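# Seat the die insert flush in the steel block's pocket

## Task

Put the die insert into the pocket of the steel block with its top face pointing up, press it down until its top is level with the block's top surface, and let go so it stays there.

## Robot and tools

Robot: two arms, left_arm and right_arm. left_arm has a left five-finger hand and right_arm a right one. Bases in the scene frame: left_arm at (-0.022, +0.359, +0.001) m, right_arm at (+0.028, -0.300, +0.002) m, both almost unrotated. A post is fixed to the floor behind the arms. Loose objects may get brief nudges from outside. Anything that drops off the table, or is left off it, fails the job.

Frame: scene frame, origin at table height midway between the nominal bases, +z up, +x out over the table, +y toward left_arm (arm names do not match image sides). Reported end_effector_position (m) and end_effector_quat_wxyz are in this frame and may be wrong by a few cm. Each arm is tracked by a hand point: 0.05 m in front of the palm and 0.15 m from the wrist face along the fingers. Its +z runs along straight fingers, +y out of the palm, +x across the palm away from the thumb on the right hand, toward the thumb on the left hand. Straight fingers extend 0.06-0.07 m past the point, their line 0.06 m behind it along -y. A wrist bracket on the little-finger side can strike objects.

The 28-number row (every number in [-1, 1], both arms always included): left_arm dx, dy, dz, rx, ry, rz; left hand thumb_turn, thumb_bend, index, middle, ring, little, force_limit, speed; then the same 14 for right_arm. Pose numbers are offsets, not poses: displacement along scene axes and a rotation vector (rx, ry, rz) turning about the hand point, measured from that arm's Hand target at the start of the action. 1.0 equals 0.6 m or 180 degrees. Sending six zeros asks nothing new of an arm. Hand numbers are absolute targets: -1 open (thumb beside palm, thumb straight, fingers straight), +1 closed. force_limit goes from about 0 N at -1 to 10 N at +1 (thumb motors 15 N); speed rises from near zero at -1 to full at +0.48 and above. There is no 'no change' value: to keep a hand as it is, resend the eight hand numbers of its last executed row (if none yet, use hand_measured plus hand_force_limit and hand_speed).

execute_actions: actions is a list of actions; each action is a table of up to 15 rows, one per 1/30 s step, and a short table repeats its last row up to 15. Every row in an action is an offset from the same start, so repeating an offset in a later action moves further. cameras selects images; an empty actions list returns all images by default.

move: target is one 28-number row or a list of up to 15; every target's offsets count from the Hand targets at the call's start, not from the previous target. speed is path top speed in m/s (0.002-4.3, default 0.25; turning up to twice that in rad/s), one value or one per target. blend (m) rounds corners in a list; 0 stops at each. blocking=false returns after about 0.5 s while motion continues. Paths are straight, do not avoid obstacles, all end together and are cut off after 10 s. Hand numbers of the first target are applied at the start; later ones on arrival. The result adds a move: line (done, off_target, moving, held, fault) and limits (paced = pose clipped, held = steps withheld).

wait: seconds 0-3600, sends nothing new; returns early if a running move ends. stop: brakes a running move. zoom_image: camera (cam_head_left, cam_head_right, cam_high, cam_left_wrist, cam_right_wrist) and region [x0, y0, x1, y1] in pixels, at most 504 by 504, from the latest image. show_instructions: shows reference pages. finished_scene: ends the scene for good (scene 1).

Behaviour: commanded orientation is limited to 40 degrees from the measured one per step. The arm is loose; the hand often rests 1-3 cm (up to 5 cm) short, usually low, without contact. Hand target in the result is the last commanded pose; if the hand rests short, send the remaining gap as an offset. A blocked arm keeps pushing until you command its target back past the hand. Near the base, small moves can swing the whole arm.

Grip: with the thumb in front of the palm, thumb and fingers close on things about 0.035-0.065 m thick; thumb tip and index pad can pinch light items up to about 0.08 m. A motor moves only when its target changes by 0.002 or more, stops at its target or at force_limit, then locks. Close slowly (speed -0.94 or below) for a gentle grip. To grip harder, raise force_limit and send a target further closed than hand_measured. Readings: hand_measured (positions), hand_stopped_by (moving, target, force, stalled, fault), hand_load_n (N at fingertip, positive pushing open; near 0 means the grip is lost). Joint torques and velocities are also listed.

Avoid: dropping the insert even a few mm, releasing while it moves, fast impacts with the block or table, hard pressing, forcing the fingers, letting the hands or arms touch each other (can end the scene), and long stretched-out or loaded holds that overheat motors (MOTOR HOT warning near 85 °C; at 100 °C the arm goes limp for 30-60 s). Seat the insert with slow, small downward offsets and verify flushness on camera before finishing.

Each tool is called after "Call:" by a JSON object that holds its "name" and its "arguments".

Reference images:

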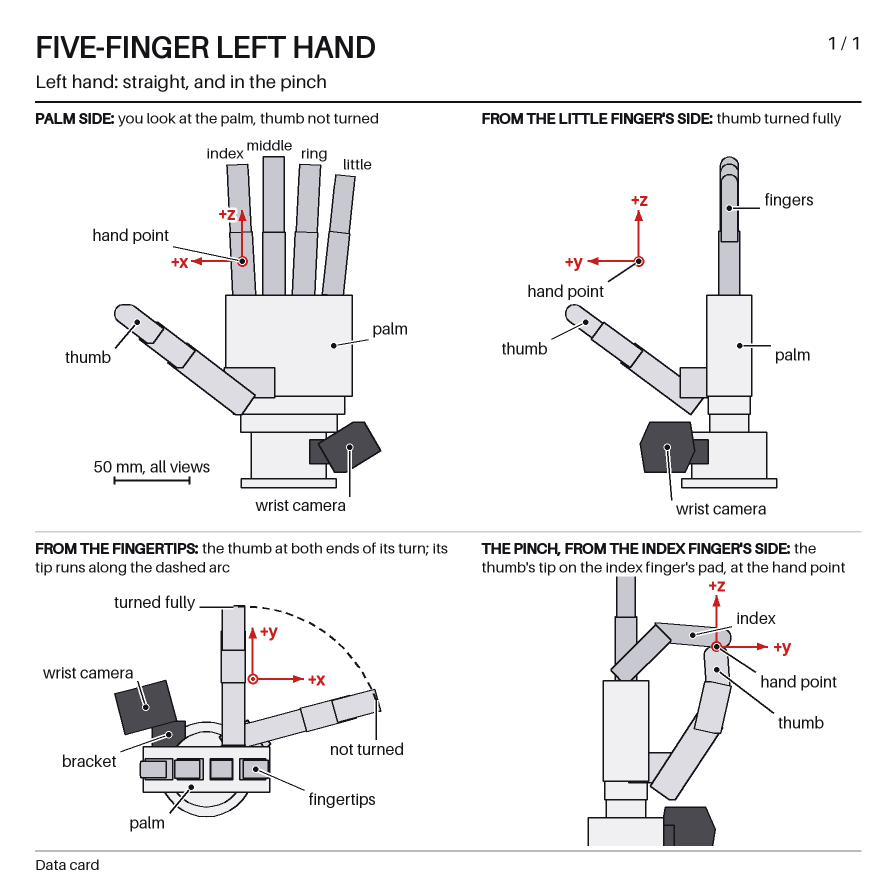

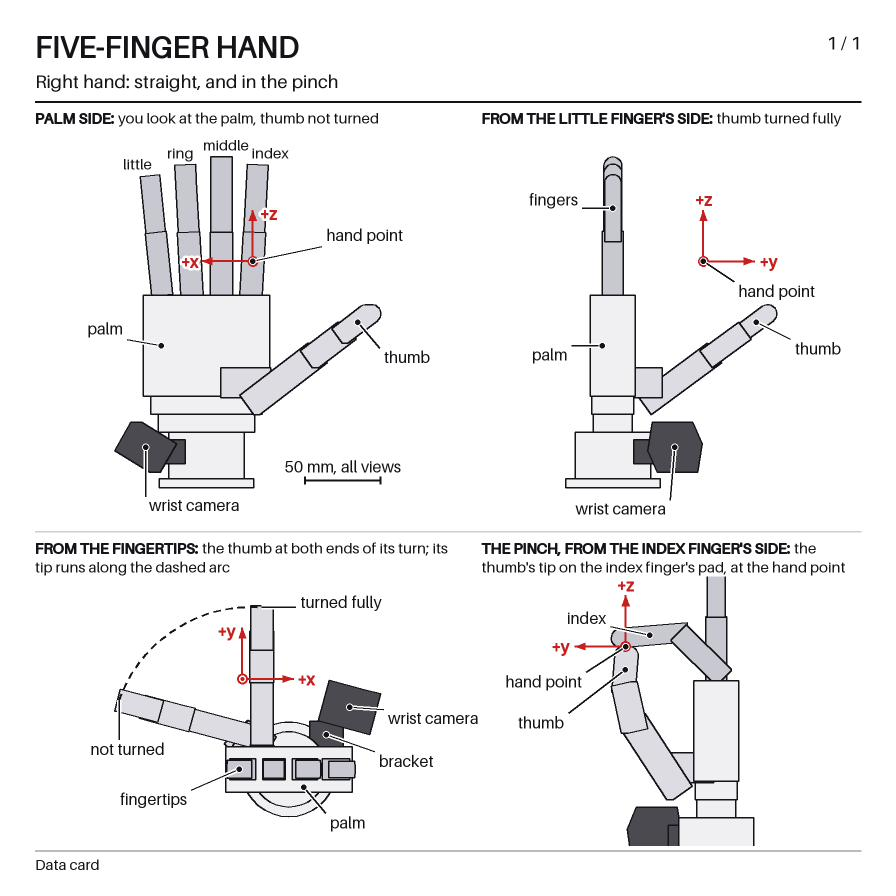

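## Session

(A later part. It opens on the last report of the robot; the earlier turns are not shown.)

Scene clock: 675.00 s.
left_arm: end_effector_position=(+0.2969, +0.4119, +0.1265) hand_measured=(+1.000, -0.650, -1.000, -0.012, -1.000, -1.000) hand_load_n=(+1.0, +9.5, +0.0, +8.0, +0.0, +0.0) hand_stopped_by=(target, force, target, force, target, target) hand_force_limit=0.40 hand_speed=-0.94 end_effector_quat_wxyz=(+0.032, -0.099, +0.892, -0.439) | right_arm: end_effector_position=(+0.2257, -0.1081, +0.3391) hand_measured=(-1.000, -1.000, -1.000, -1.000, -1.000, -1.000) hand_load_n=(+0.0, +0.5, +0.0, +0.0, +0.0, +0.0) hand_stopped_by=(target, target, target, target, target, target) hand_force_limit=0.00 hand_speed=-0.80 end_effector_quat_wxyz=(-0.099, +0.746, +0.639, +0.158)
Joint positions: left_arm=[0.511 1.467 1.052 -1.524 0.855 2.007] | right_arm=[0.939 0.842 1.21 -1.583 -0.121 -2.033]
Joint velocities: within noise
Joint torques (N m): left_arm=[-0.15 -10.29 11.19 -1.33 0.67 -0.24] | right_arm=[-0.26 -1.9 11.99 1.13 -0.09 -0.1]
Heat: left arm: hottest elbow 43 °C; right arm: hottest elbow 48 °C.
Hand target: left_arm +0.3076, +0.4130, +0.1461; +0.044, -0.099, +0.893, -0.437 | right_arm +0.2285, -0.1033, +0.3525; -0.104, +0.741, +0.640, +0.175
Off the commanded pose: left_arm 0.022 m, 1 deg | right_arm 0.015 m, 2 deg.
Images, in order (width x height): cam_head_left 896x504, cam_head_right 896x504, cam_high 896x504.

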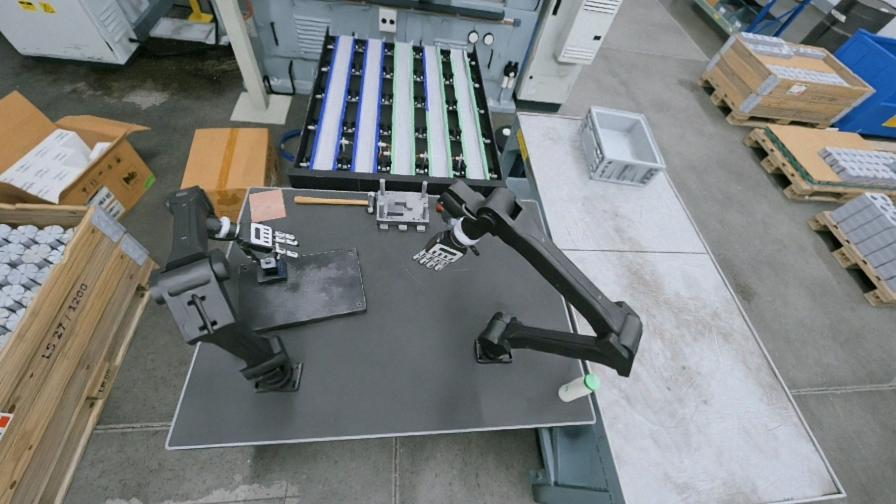

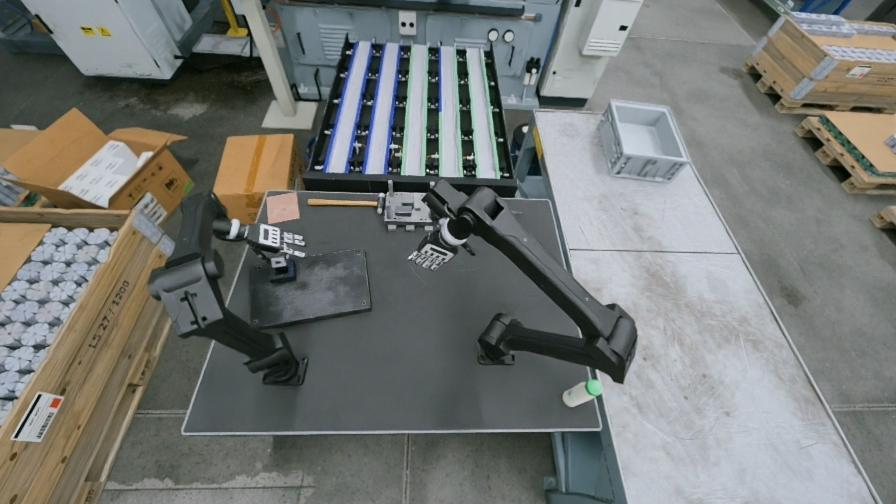

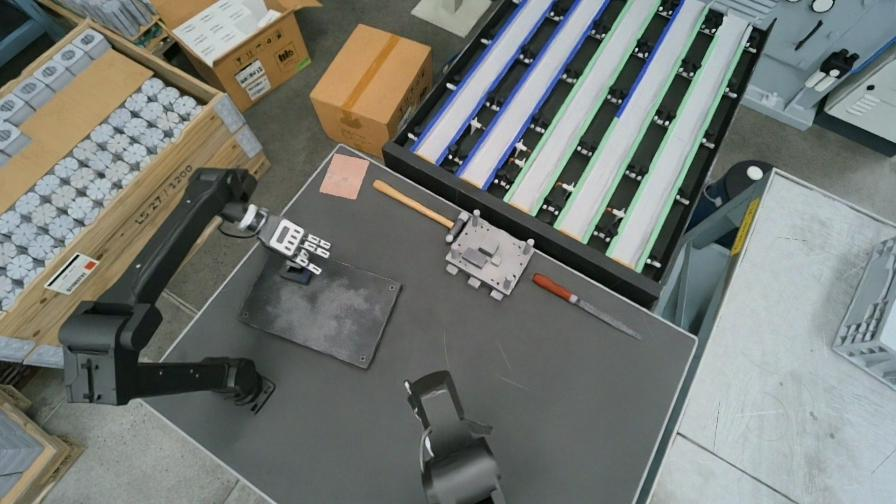

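Call:
{"name": "move", "arguments": {"target": [[0.010,0.003,-0.02,0,0,0,1,-0.45,-1,0.15,-1,-1,0.4,-0.94,0,0,0,0,0,0,-1,-1,-1,-1,-1,-1,0,-0.8],[0.010,0.004,-0.05,0,0,0,1,-0.45,-1,0.15,-1,-1,0.4,-0.94,0,0,0,0,0,0,-1,-1,-1,-1,-1,-1,0,-0.8]], "speed": 0.05, "cameras": ["cam_left_wrist"]}}

Call:
{"name": "zoom_image", "arguments": {"camera": "cam_left_wrist", "region": [60, 80, 440, 410]}}

Scene clock: 684.13 s.
left_arm: end_effector_position=(+0.3087, +0.4172, +0.1141) hand_measured=(+1.000, -0.650, -1.000, -0.012, -1.000, -1.000) hand_load_n=(+1.0, +9.5, -0.5, +8.0, +0.0, +0.0) hand_stopped_by=(target, force, target, force, target, target) hand_force_limit=0.40 hand_speed=-0.94 end_effector_quat_wxyz=(+0.045, -0.093, +0.895, -0.434) | right_arm: end_effector_position=(+0.2257, -0.1081, +0.3391) hand_measured=(-1.000, -1.000, -1.000, -1.000, -1.000, -1.000) hand_load_n=(+0.0, +0.0, +0.0, +0.0, +0.0, +0.0) hand_stopped_by=(target, target, target, target, target, target) hand_force_limit=0.00 hand_speed=-0.80 end_effector_quat_wxyz=(-0.099, +0.746, +0.639, +0.158)
Joint positions: left_arm=[0.509 1.492 1.052 -1.466 0.855 2.003] | right_arm=[0.939 0.842 1.21 -1.583 -0.121 -2.033]
Joint torques (N m): left_arm=[-0.09 -8.7 8.55 -0.24 0.67 -0.22] | right_arm=[-0.15 -1.96 11.97 1.13 -0.09 -0.1]
Heat: left arm: hottest elbow 43 °C; right arm: hottest elbow 48 °C.
Hand target: left_arm +0.3136, +0.4154, +0.1161; +0.044, -0.099, +0.893, -0.437 | right_arm +0.2285, -0.1033, +0.3525; -0.104, +0.741, +0.640, +0.175
Off the commanded pose: left_arm 0.006 m, 1 deg | right_arm 0.015 m, 2 deg.
move: done

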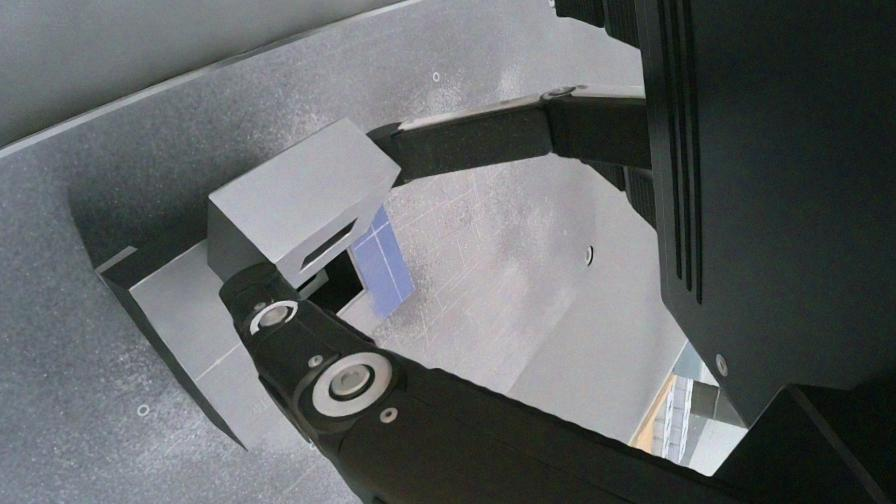

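Scaled by 1.326 from the camera's image (finer frame: 1280x720).

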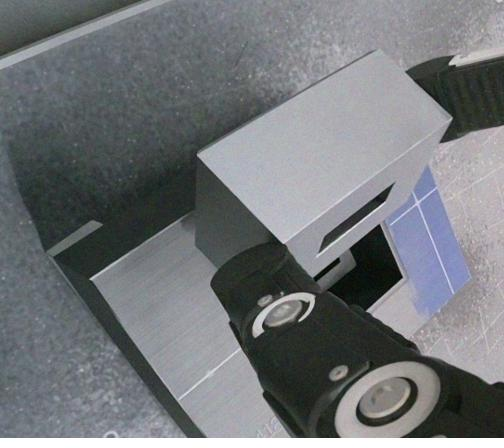

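Call:
{"name": "move", "arguments": {"target": [[-0.004,-0.002,-0.018,0,0,0,1,-0.45,-1,0.15,-1,-1,0.4,-0.94,0,0,0,0,0,0,-1,-1,-1,-1,-1,-1,0,-0.8]], "speed": 0.03, "cameras": ["cam_left_wrist"]}}

Call:
{"name": "zoom_image", "arguments": {"camera": "cam_left_wrist", "region": [100, 80, 440, 380]}}

Scene clock: 685.70 s.
left_arm: end_effector_position=(+0.3121, +0.4177, +0.1102) hand_measured=(+1.000, -0.650, -1.000, -0.012, -1.000, -1.000) hand_load_n=(+1.0, +10.0, +0.0, +7.0, -0.5, +0.0) hand_stopped_by=(target, force, target, force, target, target) hand_force_limit=0.40 hand_speed=-0.94 end_effector_quat_wxyz=(+0.053, -0.091, +0.895, -0.433) | right_arm: end_effector_position=(+0.2257, -0.1081, +0.3391) hand_measured=(-1.000, -1.000, -1.000, -1.000, -1.000, -1.000) hand_load_n=(+0.0, +0.0, +0.0, +0.0, +0.0, +0.0) hand_stopped_by=(target, target, target, target, target, target) hand_force_limit=0.00 hand_speed=-0.80 end_effector_quat_wxyz=(-0.099, +0.746, +0.639, +0.158)
Joint positions: left_arm=[0.509 1.492 1.043 -1.439 0.861 2] | right_arm=[0.939 0.842 1.21 -1.583 -0.121 -2.033]
Joint torques (N m): left_arm=[-0.09 -8.18 7.23 -0.05 0.46 -0.19] | right_arm=[-0.21 -1.9 11.97 1.11 -0.09 -0.1]
Heat: left arm: hottest elbow 43 °C; right arm: hottest elbow 48 °C.
Hand target: left_arm +0.3111, +0.4142, +0.1052; +0.044, -0.099, +0.893, -0.437 | right_arm +0.2285, -0.1033, +0.3525; -0.104, +0.741, +0.640, +0.175
Off the commanded pose: left_arm 0.006 m, 2 deg | right_arm 0.015 m, 2 deg.
move: done

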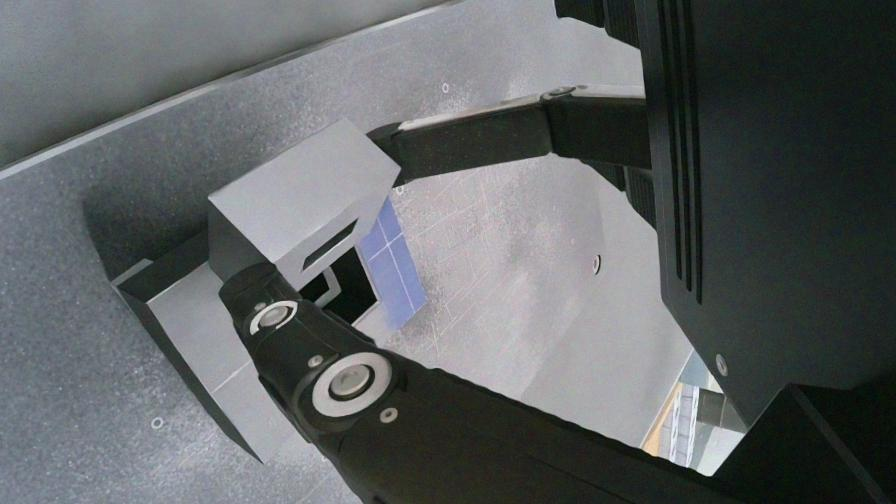

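Scaled by 1.482 from the camera's image (finer frame: 1280x720).

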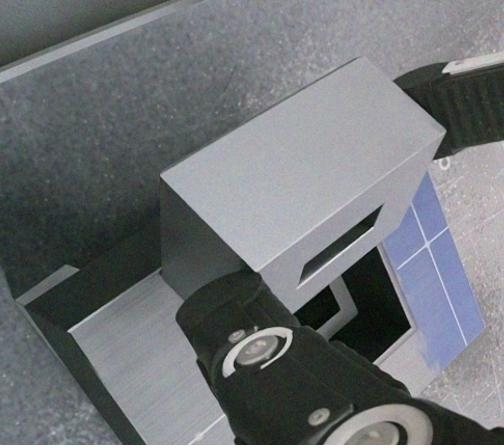

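Call:
{"name": "move", "arguments": {"target": [[-0.018,-0.006,-0.004,0,0,0,1,-0.45,-1,0.15,-1,-1,0.4,-0.94,0,0,0,0,0,0,-1,-1,-1,-1,-1,-1,0,-0.8]], "speed": 0.04, "cameras": ["cam_left_wrist"]}}

Call:
{"name": "zoom_image", "arguments": {"camera": "cam_left_wrist", "region": [100, 80, 440, 380]}}

Scene clock: 687.20 s.
left_arm: end_effector_position=(+0.3067, +0.4145, +0.1094) hand_measured=(+1.000, -0.650, -1.000, -0.012, -1.000, -1.000) hand_load_n=(+1.0, +11.0, +0.0, +7.0, +0.0, +0.0) hand_stopped_by=(target, force, target, force, target, target) hand_force_limit=0.40 hand_speed=-0.94 end_effector_quat_wxyz=(+0.055, -0.090, +0.895, -0.433) | right_arm: end_effector_position=(+0.2257, -0.1081, +0.3391) hand_measured=(-1.000, -1.000, -1.000, -1.000, -1.000, -1.000) hand_load_n=(+0.0, +0.0, +0.0, +0.0, +0.0, +0.0) hand_stopped_by=(target, target, target, target, target, target) hand_force_limit=0.00 hand_speed=-0.80 end_effector_quat_wxyz=(-0.099, +0.746, +0.639, +0.158)
Joint positions: left_arm=[0.509 1.475 1.022 -1.431 0.863 2] | right_arm=[0.939 0.842 1.21 -1.583 -0.121 -2.033]
Joint torques (N m): left_arm=[0.32 -8.53 6.15 -0.14 0.35 -0.12] | right_arm=[-0.21 -1.9 11.97 1.14 -0.09 -0.1]
Heat: left arm: hottest elbow 43 °C; right arm: hottest elbow 48 °C.
Hand target: left_arm +0.3004, +0.4106, +0.1029; +0.044, -0.099, +0.893, -0.437 | right_arm +0.2285, -0.1033, +0.3525; -0.104, +0.741, +0.640, +0.175
Off the commanded pose: left_arm 0.010 m, 2 deg | right_arm 0.015 m, 2 deg.
move: done

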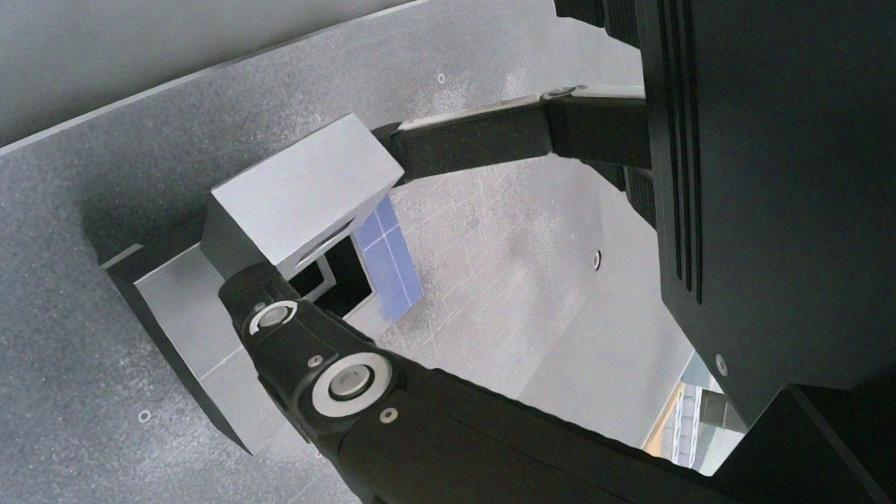

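Scaled by 1.482 from the camera's image (finer frame: 1280x720).

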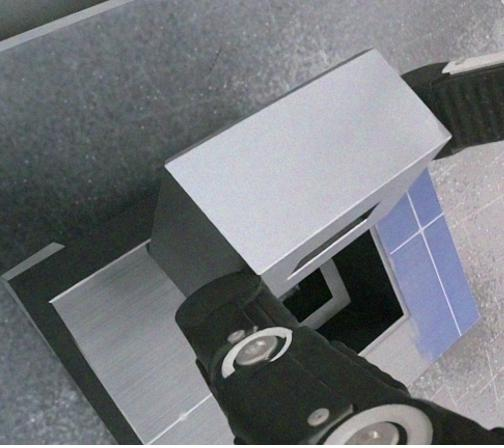

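Call:
{"name": "move", "arguments": {"target": [[0.0,0.002,0.025,0,0,0,1,-0.45,-1,0.15,-1,-1,0.4,-0.94,0,0,0,0,0,0,-1,-1,-1,-1,-1,-1,0,-0.8]], "speed": 0.04, "cameras": ["cam_left_wrist"]}}

Call:
{"name": "zoom_image", "arguments": {"camera": "cam_left_wrist", "region": [100, 80, 440, 380]}}

Scene clock: 688.80 s.
left_arm: end_effector_position=(+0.3018, +0.4126, +0.1111) hand_measured=(+1.000, -0.650, -1.000, -0.012, -1.000, -1.000) hand_load_n=(+1.5, +10.0, +0.0, +9.0, +0.0, +0.0) hand_stopped_by=(target, force, target, force, target, target) hand_force_limit=0.40 hand_speed=-0.94 end_effector_quat_wxyz=(+0.046, -0.094, +0.894, -0.435) | right_arm: end_effector_position=(+0.2257, -0.1081, +0.3391) hand_measured=(-1.000, -1.000, -1.000, -1.000, -1.000, -1.000) hand_load_n=(+0.0, +0.0, +0.5, +0.0, +0.0, +0.0) hand_stopped_by=(target, target, target, target, target, target) hand_force_limit=0.00 hand_speed=-0.80 end_effector_quat_wxyz=(-0.099, +0.746, +0.639, +0.158)
Joint positions: left_arm=[0.509 1.474 1.022 -1.452 0.86 2] | right_arm=[0.939 0.842 1.21 -1.583 -0.121 -2.033]
Joint torques (N m): left_arm=[0.56 -9.7 8.24 -1.2 0.43 -0.09] | right_arm=[-0.21 -1.9 11.97 1.13 -0.09 -0.1]
Heat: left arm: hottest elbow 43 °C; right arm: hottest elbow 48 °C.
Hand target: left_arm +0.3004, +0.4118, +0.1178; +0.044, -0.099, +0.893, -0.437 | right_arm +0.2285, -0.1033, +0.3525; -0.104, +0.741, +0.640, +0.175
Off the commanded pose: left_arm 0.007 m, 1 deg | right_arm 0.015 m, 2 deg.
move: done

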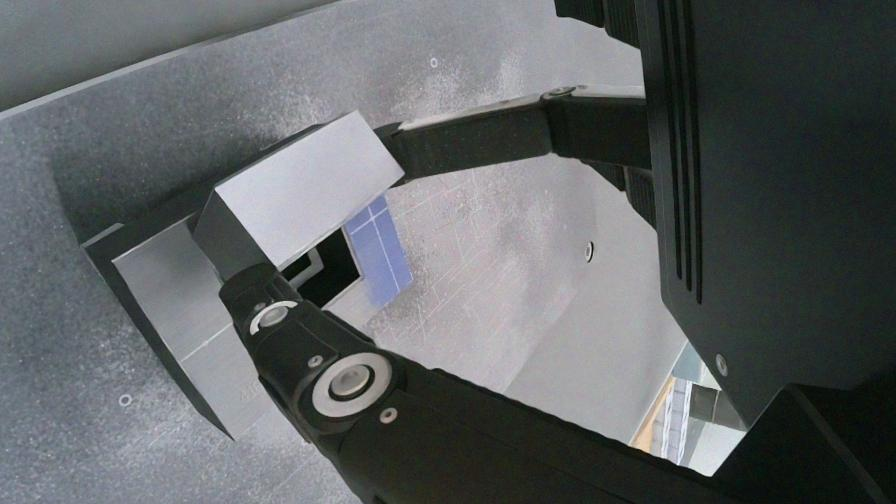

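Scaled by 1.482 from the camera's image (finer frame: 1280x720).

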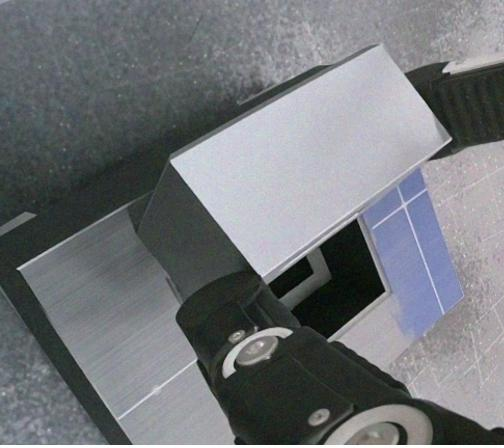

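Call:
{"name": "move", "arguments": {"target": [[-0.022,-0.0045,0.002,0,0,0,1,-0.45,-1,0.15,-1,-1,0.4,-0.94,0,0,0,0,0,0,-1,-1,-1,-1,-1,-1,0,-0.8]], "speed": 0.05, "cameras": ["cam_left_wrist"]}}

Call:
{"name": "zoom_image", "arguments": {"camera": "cam_left_wrist", "region": [100, 80, 440, 380]}}

Scene clock: 692.13 s.
left_arm: end_effector_position=(+0.2890, +0.4080, +0.1121) hand_measured=(+1.000, -0.650, -1.000, -0.012, -1.000, -1.000) hand_load_n=(+1.5, +10.5, +0.0, +9.0, +0.0, +0.0) hand_stopped_by=(target, force, target, force, target, target) hand_force_limit=0.40 hand_speed=-0.94 end_effector_quat_wxyz=(+0.039, -0.099, +0.894, -0.436) | right_arm: end_effector_position=(+0.2257, -0.1081, +0.3391) hand_measured=(-1.000, -1.000, -1.000, -1.000, -1.000, -1.000) hand_load_n=(+0.0, +0.0, +0.0, +0.0, +0.0, +0.0) hand_stopped_by=(target, target, target, target, target, target) hand_force_limit=0.00 hand_speed=-0.80 end_effector_quat_wxyz=(-0.099, +0.746, +0.639, +0.158)
Joint positions: left_arm=[0.513 1.448 0.995 -1.466 0.855 2] | right_arm=[0.939 0.842 1.21 -1.583 -0.121 -2.033]
Joint torques (N m): left_arm=[1.2 -9.7 7.84 -1.18 0.44 0.07] | right_arm=[-0.21 -1.9 11.97 1.13 -0.09 -0.1]
Heat: left arm: hottest elbow 43 °C; right arm: hottest elbow 48 °C.
Hand target: left_arm +0.2872, +0.4090, +0.1191; +0.044, -0.099, +0.893, -0.437 | right_arm +0.2285, -0.1033, +0.3525; -0.104, +0.741, +0.640, +0.175
Off the commanded pose: left_arm 0.007 m, 1 deg | right_arm 0.015 m, 2 deg.
move: done

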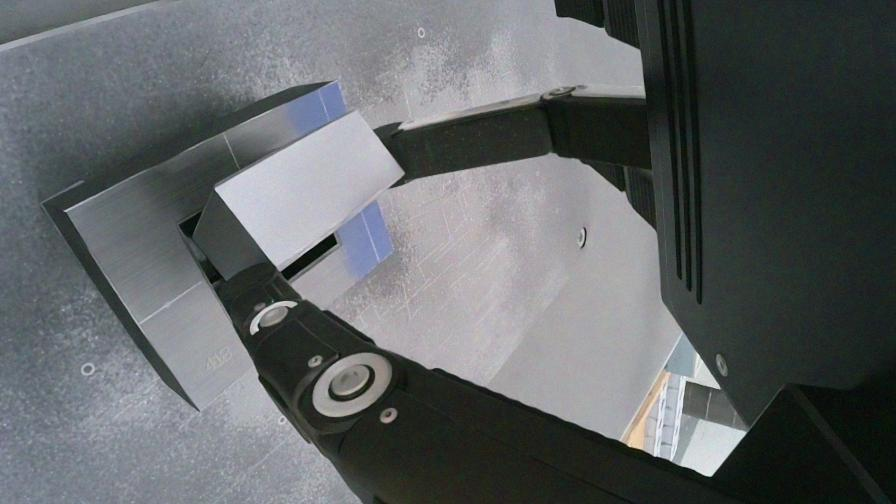

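Scaled by 1.482 from the camera's image (finer frame: 1280x720).

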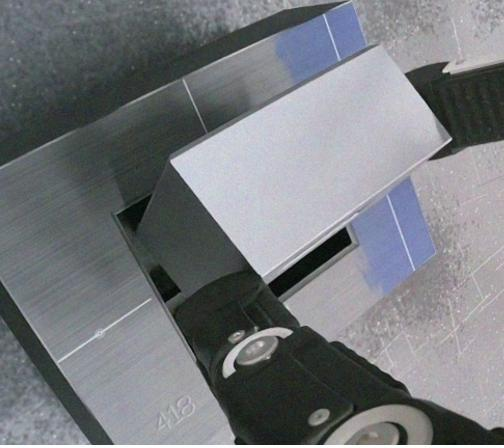

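Call:
{"name": "move", "arguments": {"target": [[0.0,0.0,-0.020,0,0,0,1,-0.45,-1,0.15,-1,-1,0.4,-0.94,0,0,0,0,0,0,-1,-1,-1,-1,-1,-1,0,-0.8]], "speed": 0.05, "cameras": ["cam_left_wrist"]}}

Call:
{"name": "zoom_image", "arguments": {"camera": "cam_left_wrist", "region": [100, 80, 440, 380]}}

Scene clock: 693.70 s.
left_arm: end_effector_position=(+0.2865, +0.4073, +0.1079) hand_measured=(+1.000, -0.650, -1.000, -0.012, -1.000, -1.000) hand_load_n=(+1.0, +9.5, -0.5, +8.5, +0.0, +0.0) hand_stopped_by=(target, force, target, force, target, target) hand_force_limit=0.40 hand_speed=-0.94 end_effector_quat_wxyz=(+0.039, -0.100, +0.893, -0.436) | right_arm: end_effector_position=(+0.2257, -0.1081, +0.3391) hand_measured=(-1.000, -1.000, -1.000, -1.000, -1.000, -1.000) hand_load_n=(+0.5, +0.0, +0.0, +0.5, +0.0, +0.0) hand_stopped_by=(target, target, target, target, target, target) hand_force_limit=0.00 hand_speed=-0.80 end_effector_quat_wxyz=(-0.099, +0.746, +0.639, +0.158)
Joint positions: left_arm=[0.515 1.448 0.982 -1.455 0.855 2] | right_arm=[0.939 0.842 1.21 -1.583 -0.121 -2.033]
Joint torques (N m): left_arm=[1.08 -8.47 7.28 -0.16 0.43 0.07] | right_arm=[-0.21 -1.9 11.99 1.13 -0.09 -0.1]
Heat: left arm: hottest elbow 42 °C; right arm: hottest elbow 48 °C.
Hand target: left_arm +0.2872, +0.4092, +0.1071; +0.044, -0.099, +0.893, -0.437 | right_arm +0.2285, -0.1033, +0.3525; -0.104, +0.741, +0.640, +0.175
Off the commanded pose: left_arm 0.002 m, 1 deg | right_arm 0.015 m, 2 deg.
move: done

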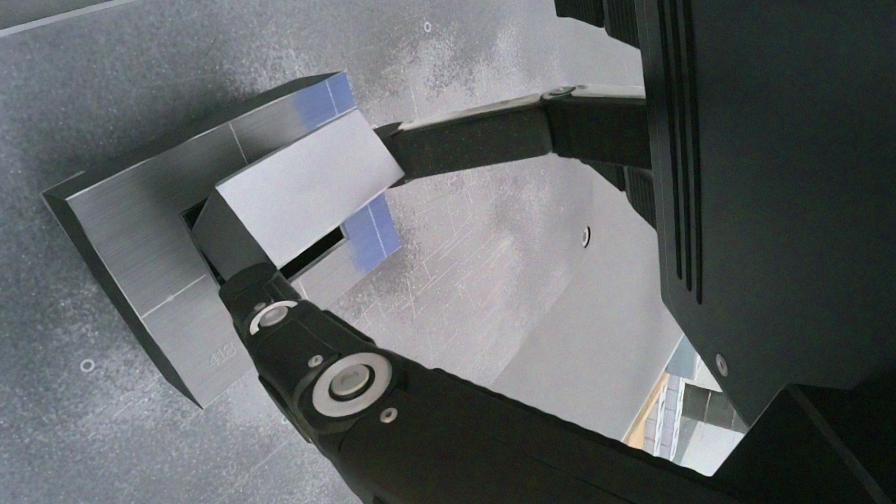

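Scaled by 1.482 from the camera's image (finer frame: 1280x720).

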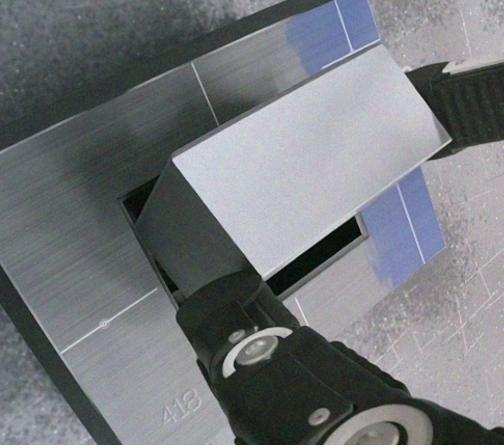

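Call:
{"name": "move", "arguments": {"target": [[0.003,0.0,-0.009,0,0,0,1,-0.45,-1,0.15,-1,-1,0.4,-0.94,0,0,0,0,0,0,-1,-1,-1,-1,-1,-1,0,-0.8]], "speed": 0.05, "cameras": ["cam_left_wrist"]}}

Call:
{"name": "zoom_image", "arguments": {"camera": "cam_left_wrist", "region": [160, 80, 440, 330]}}

Scene clock: 695.10 s.
left_arm: end_effector_position=(+0.2881, +0.4082, +0.1072) hand_measured=(+1.000, -0.650, -1.000, -0.012, -1.000, -1.000) hand_load_n=(+0.0, +10.0, +0.0, +8.5, +0.0, +0.0) hand_stopped_by=(target, force, target, force, target, target) hand_force_limit=0.40 hand_speed=-0.94 end_effector_quat_wxyz=(+0.041, -0.101, +0.894, -0.435) | right_arm: end_effector_position=(+0.2257, -0.1081, +0.3391) hand_measured=(-1.000, -1.000, -1.000, -1.000, -1.000, -1.000) hand_load_n=(+0.0, +0.0, +0.0, +0.0, +0.0, +0.0) hand_stopped_by=(target, target, target, target, target, target) hand_force_limit=0.00 hand_speed=-0.80 end_effector_quat_wxyz=(-0.099, +0.746, +0.639, +0.158)
Joint positions: left_arm=[0.515 1.448 0.982 -1.446 0.855 1.993] | right_arm=[0.939 0.842 1.21 -1.583 -0.121 -2.033]
Joint torques (N m): left_arm=[0.85 -7.65 6.93 0.1 0.46 0.04] | right_arm=[-0.15 -1.9 11.99 1.14 -0.09 -0.1]
Heat: left arm: hottest elbow 42 °C; right arm: hottest elbow 48 °C.
Hand target: left_arm +0.2890, +0.4092, +0.1017; +0.044, -0.099, +0.893, -0.437 | right_arm +0.2285, -0.1033, +0.3525; -0.104, +0.741, +0.640, +0.175
Off the commanded pose: left_arm 0.006 m, 0 deg | right_arm 0.015 m, 2 deg.
move: done

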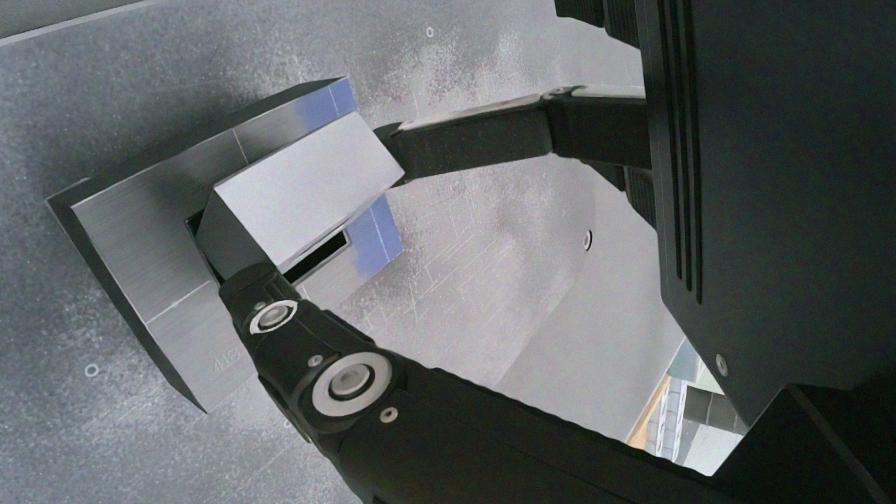

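Scaled by 1.800 from the camera's image (finer frame: 1280x720).

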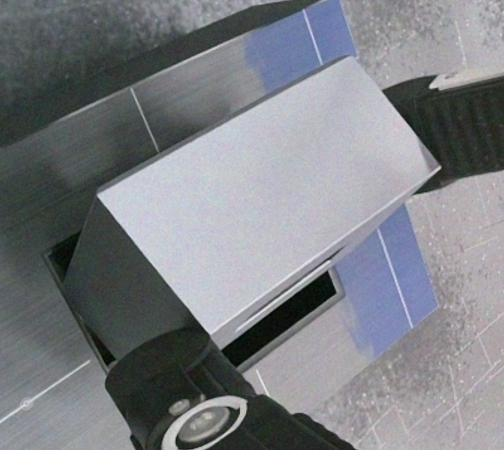

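Call:
{"name": "move", "arguments": {"target": [[-0.002,-0.007,0.0,0,0,0,1,-0.45,-1,0.15,-1,-1,0.4,-0.94,0,0,0,0,0,0,-1,-1,-1,-1,-1,-1,0,-0.8]], "speed": 0.05, "cameras": ["cam_left_wrist"]}}

Call:
{"name": "zoom_image", "arguments": {"camera": "cam_left_wrist", "region": [160, 80, 440, 330]}}

Scene clock: 696.37 s.
left_arm: end_effector_position=(+0.2903, +0.4081, +0.1058) hand_measured=(+1.000, -0.650, -1.000, -0.012, -1.000, -1.000) hand_load_n=(+0.0, +10.0, +0.0, +8.5, +0.0, +0.0) hand_stopped_by=(target, force, target, force, target, target) hand_force_limit=0.40 hand_speed=-0.94 end_effector_quat_wxyz=(+0.047, -0.099, +0.893, -0.436) | right_arm: end_effector_position=(+0.2257, -0.1081, +0.3391) hand_measured=(-1.000, -1.000, -1.000, -1.000, -1.000, -1.000) hand_load_n=(+0.0, +0.0, +0.0, +0.0, +0.0, +0.0) hand_stopped_by=(target, target, target, target, target, target) hand_force_limit=0.00 hand_speed=-0.80 end_effector_quat_wxyz=(-0.099, +0.746, +0.639, +0.158)
Joint positions: left_arm=[0.515 1.448 0.978 -1.432 0.861 1.993] | right_arm=[0.939 0.842 1.21 -1.583 -0.121 -2.033]
Joint torques (N m): left_arm=[0.09 -8.41 6.45 0.06 0.36 -0.09] | right_arm=[-0.21 -1.9 11.99 1.13 -0.09 -0.1]
Heat: left arm: hottest elbow 42 °C; right arm: hottest elbow 48 °C.
Hand target: left_arm +0.2878, +0.4049, +0.1017; +0.044, -0.099, +0.893, -0.437 | right_arm +0.2285, -0.1033, +0.3525; -0.104, +0.741, +0.640, +0.175
Off the commanded pose: left_arm 0.006 m, 0 deg | right_arm 0.015 m, 2 deg.
move: done

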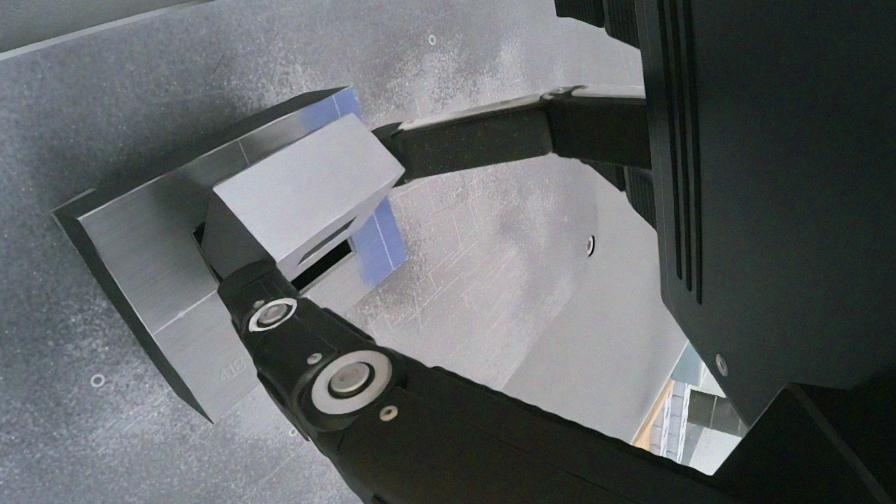

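Scaled by 1.800 from the camera's image (finer frame: 1280x720).

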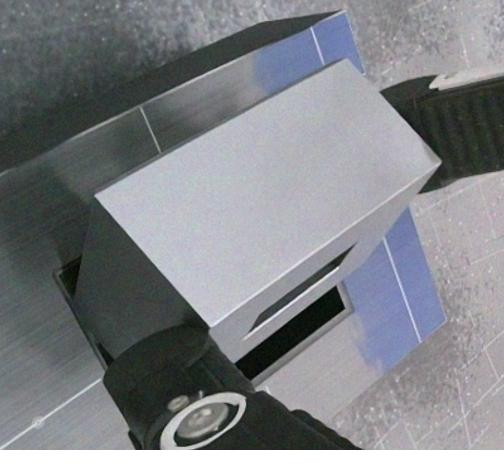

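Call:
{"name": "move", "arguments": {"target": [[0.022,0.004,0.003,0,0,0,1,-0.45,-1,0.15,-1,-1,0.4,-0.94,0,0,0,0,0,0,-1,-1,-1,-1,-1,-1,0,-0.8]], "speed": 0.04, "cameras": ["cam_left_wrist"]}}

Call:
{"name": "zoom_image", "arguments": {"camera": "cam_left_wrist", "region": [160, 80, 440, 330]}}

Scene clock: 697.70 s.
left_arm: end_effector_position=(+0.2917, +0.4078, +0.1052) hand_measured=(+1.000, -0.650, -1.000, -0.012, -1.000, -1.000) hand_load_n=(+0.0, +11.0, +0.0, +8.0, +0.0, +0.0) hand_stopped_by=(target, force, target, force, target, target) hand_force_limit=0.40 hand_speed=-0.94 end_effector_quat_wxyz=(+0.049, -0.097, +0.894, -0.435) | right_arm: end_effector_position=(+0.2257, -0.1081, +0.3391) hand_measured=(-1.000, -1.000, -1.000, -1.000, -1.000, -1.000) hand_load_n=(+0.0, +0.0, +0.0, +0.0, +0.0, +0.0) hand_stopped_by=(target, target, target, target, target, target) hand_force_limit=0.00 hand_speed=-0.80 end_effector_quat_wxyz=(-0.099, +0.746, +0.639, +0.158)
Joint positions: left_arm=[0.511 1.448 0.978 -1.426 0.861 1.993] | right_arm=[0.939 0.842 1.21 -1.583 -0.121 -2.033]
Joint torques (N m): left_arm=[-0.67 -6.36 9.4 -0.05 0.48 -0.19] | right_arm=[-0.21 -1.9 11.96 1.14 -0.09 -0.1]
Heat: left arm: hottest elbow 42 °C; right arm: hottest elbow 48 °C.
Hand target: left_arm +0.3010, +0.4073, +0.1035; +0.044, -0.099, +0.893, -0.437 | right_arm +0.2285, -0.1033, +0.3525; -0.104, +0.741, +0.640, +0.175
Off the commanded pose: left_arm 0.009 m, 1 deg | right_arm 0.015 m, 2 deg.
move: done

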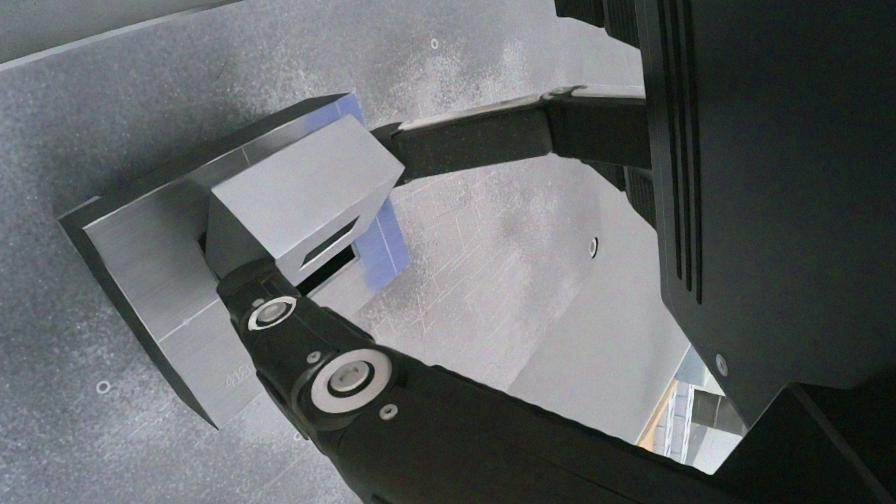

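Scaled by 1.800 from the camera's image (finer frame: 1280x720).

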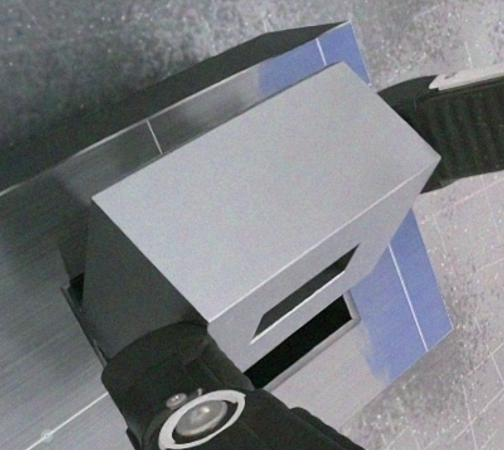

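Call:
{"name": "move", "arguments": {"target": [[0.014,0.004,0.0,0,0,0,1,-0.45,-1,0.15,-1,-1,0.4,-0.94,0,0,0,0,0,0,-1,-1,-1,-1,-1,-1,0,-0.8]], "speed": 0.04, "cameras": ["cam_left_wrist"]}}

Call:
{"name": "zoom_image", "arguments": {"camera": "cam_left_wrist", "region": [160, 80, 440, 330]}}

Scene clock: 698.97 s.
left_arm: end_effector_position=(+0.2982, +0.4085, +0.1036) hand_measured=(+1.000, -0.650, -1.000, -0.012, -1.000, -1.000) hand_load_n=(+0.0, +11.0, +0.0, +8.0, -0.5, +0.0) hand_stopped_by=(target, force, target, force, target, target) hand_force_limit=0.40 hand_speed=-0.94 end_effector_quat_wxyz=(+0.043, -0.101, +0.893, -0.436) | right_arm: end_effector_position=(+0.2257, -0.1081, +0.3391) hand_measured=(-1.000, -1.000, -1.000, -1.000, -1.000, -1.000) hand_load_n=(+0.0, +0.0, +0.0, +0.0, +0.0, +0.0) hand_stopped_by=(target, target, target, target, target, target) hand_force_limit=0.00 hand_speed=-0.80 end_effector_quat_wxyz=(-0.099, +0.746, +0.639, +0.158)
Joint positions: left_arm=[0.505 1.472 0.997 -1.425 0.863 1.98] | right_arm=[0.939 0.842 1.21 -1.583 -0.121 -2.033]
Joint torques (N m): left_arm=[-0.5 -7 9.68 0.01 0.52 -0.17] | right_arm=[-0.21 -1.9 11.97 1.14 -0.09 -0.1]
Heat: left arm: hottest elbow 42 °C; right arm: hottest elbow 48 °C.
Hand target: left_arm +0.3094, +0.4097, +0.1034; +0.044, -0.099, +0.893, -0.437 | right_arm +0.2285, -0.1033, +0.3525; -0.104, +0.741, +0.640, +0.175
Off the commanded pose: left_arm 0.011 m, 0 deg | right_arm 0.015 m, 2 deg.
move: off_target (left_arm)

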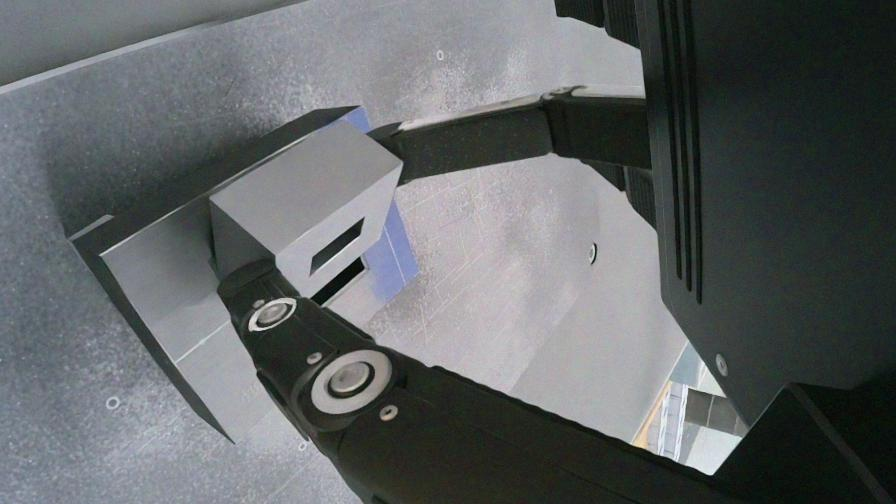

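Scaled by 1.800 from the camera's image (finer frame: 1280x720).

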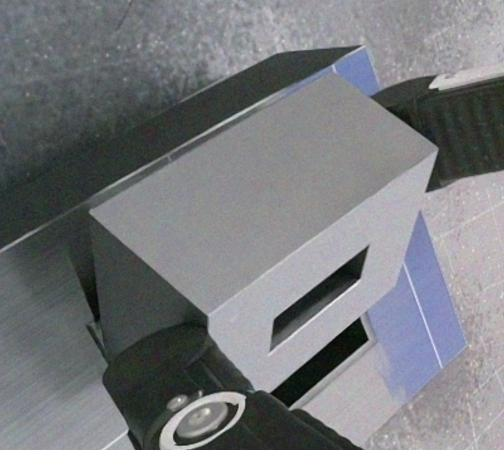

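Call:
{"name": "move", "arguments": {"target": [[0.012,0.003,-0.003,0,0,0,1,-0.45,-1,0.15,-1,-1,0.4,-0.94,0,0,0,0,0,0,-1,-1,-1,-1,-1,-1,0,-0.8]], "speed": 0.04, "cameras": ["cam_left_wrist"]}}

Call:
{"name": "zoom_image", "arguments": {"camera": "cam_left_wrist", "region": [160, 80, 440, 330]}}

Scene clock: 700.20 s.
left_arm: end_effector_position=(+0.3046, +0.4107, +0.1008) hand_measured=(+1.000, -0.650, -1.000, -0.012, -1.000, -1.000) hand_load_n=(+0.0, +12.0, +0.0, +7.5, +0.0, +0.0) hand_stopped_by=(target, force, target, force, target, target) hand_force_limit=0.40 hand_speed=-0.94 end_effector_quat_wxyz=(+0.042, -0.102, +0.893, -0.436) | right_arm: end_effector_position=(+0.2257, -0.1081, +0.3391) hand_measured=(-1.000, -1.000, -1.000, -1.000, -1.000, -1.000) hand_load_n=(+0.0, +0.0, +0.0, +0.0, +0.0, +0.0) hand_stopped_by=(target, target, target, target, target, target) hand_force_limit=0.00 hand_speed=-0.80 end_effector_quat_wxyz=(-0.099, +0.746, +0.639, +0.158)
Joint positions: left_arm=[0.501 1.494 1.013 -1.417 0.863 1.973] | right_arm=[0.939 0.842 1.21 -1.583 -0.121 -2.033]
Joint torques (N m): left_arm=[-0.44 -7.53 9.74 -0.06 0.54 -0.19] | right_arm=[-0.21 -1.9 11.99 1.13 -0.09 -0.1]
Heat: left arm: hottest elbow 42 °C; right arm: hottest elbow 48 °C.
Hand target: left_arm +0.3166, +0.4114, +0.1016; +0.044, -0.099, +0.893, -0.437 | right_arm +0.2285, -0.1033, +0.3525; -0.104, +0.741, +0.640, +0.175
Off the commanded pose: left_arm 0.012 m, 0 deg | right_arm 0.015 m, 2 deg.
move: off_target (left_arm)

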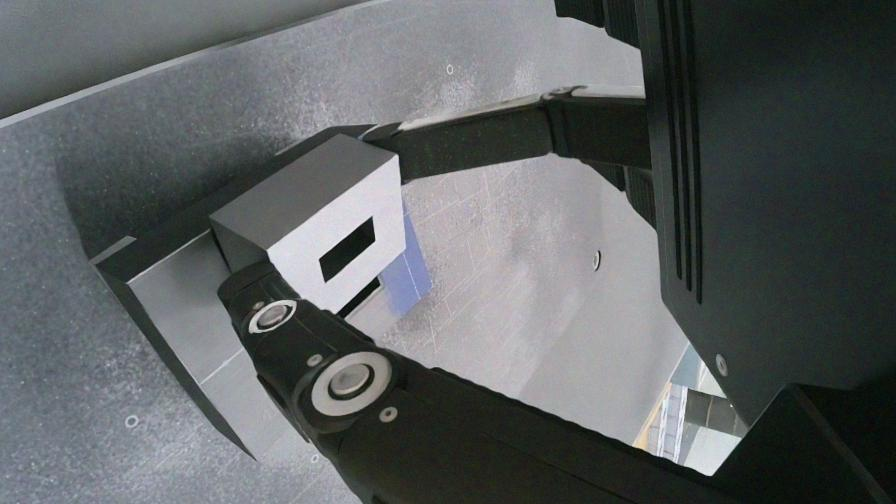

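Scaled by 1.800 from the camera's image (finer frame: 1280x720).

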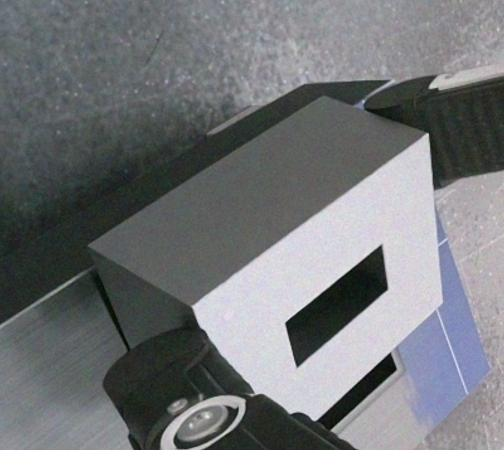

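Call:
{"name": "move", "arguments": {"target": [[0.004,0.001,-0.012,0,0,0,1,-0.45,-1,0.15,-1,-1,0.4,-0.94,0,0,0,0,0,0,-1,-1,-1,-1,-1,-1,0,-0.8]], "speed": 0.04, "cameras": ["cam_left_wrist"]}}

Call:
{"name": "zoom_image", "arguments": {"camera": "cam_left_wrist", "region": [160, 80, 440, 330]}}

Scene clock: 702.40 s.
left_arm: end_effector_position=(+0.3090, +0.4118, +0.0969) hand_measured=(+1.000, -0.650, -1.000, -0.012, -1.000, -1.000) hand_load_n=(+0.5, +12.0, +0.0, +8.0, +0.0, +0.0) hand_stopped_by=(target, force, target, force, target, target) hand_force_limit=0.40 hand_speed=-0.94 end_effector_quat_wxyz=(+0.045, -0.101, +0.893, -0.436) | right_arm: end_effector_position=(+0.2257, -0.1081, +0.3391) hand_measured=(-1.000, -1.000, -1.000, -1.000, -1.000, -1.000) hand_load_n=(+0.0, +0.0, +0.0, +0.0, +0.0, +0.0) hand_stopped_by=(target, target, target, target, target, target) hand_force_limit=0.00 hand_speed=-0.80 end_effector_quat_wxyz=(-0.099, +0.746, +0.639, +0.158)
Joint positions: left_arm=[0.5 1.504 1.014 -1.399 0.866 1.97] | right_arm=[0.939 0.842 1.21 -1.583 -0.121 -2.033]
Joint torques (N m): left_arm=[-0.44 -7.36 9.29 0.09 0.46 -0.18] | right_arm=[-0.21 -1.9 11.97 1.14 -0.09 -0.1]
Heat: left arm: hottest elbow 42 °C; right arm: hottest elbow 48 °C.
Hand target: left_arm +0.3190, +0.4121, +0.0945; +0.044, -0.099, +0.893, -0.437 | right_arm +0.2285, -0.1033, +0.3525; -0.104, +0.741, +0.640, +0.175
Off the commanded pose: left_arm 0.010 m, 0 deg | right_arm 0.015 m, 2 deg.
move: done

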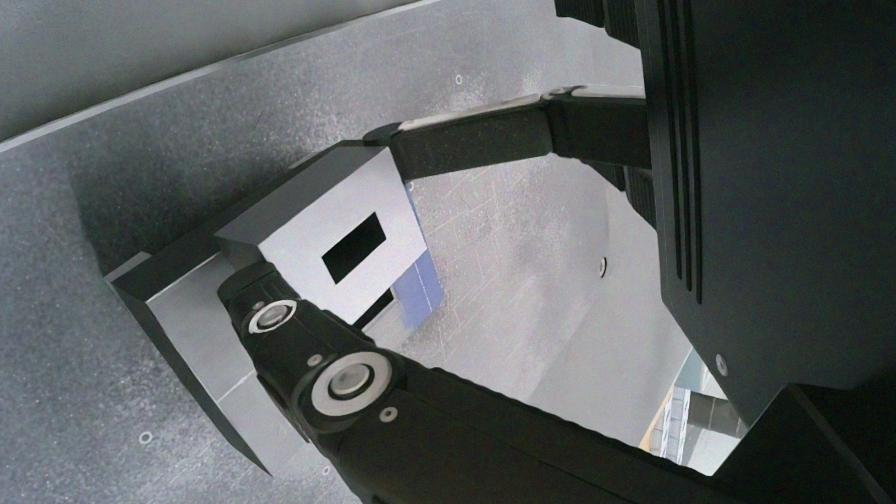

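Scaled by 1.800 from the camera's image (finer frame: 1280x720).

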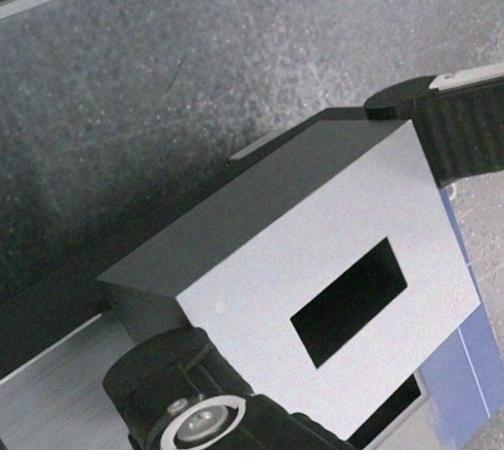

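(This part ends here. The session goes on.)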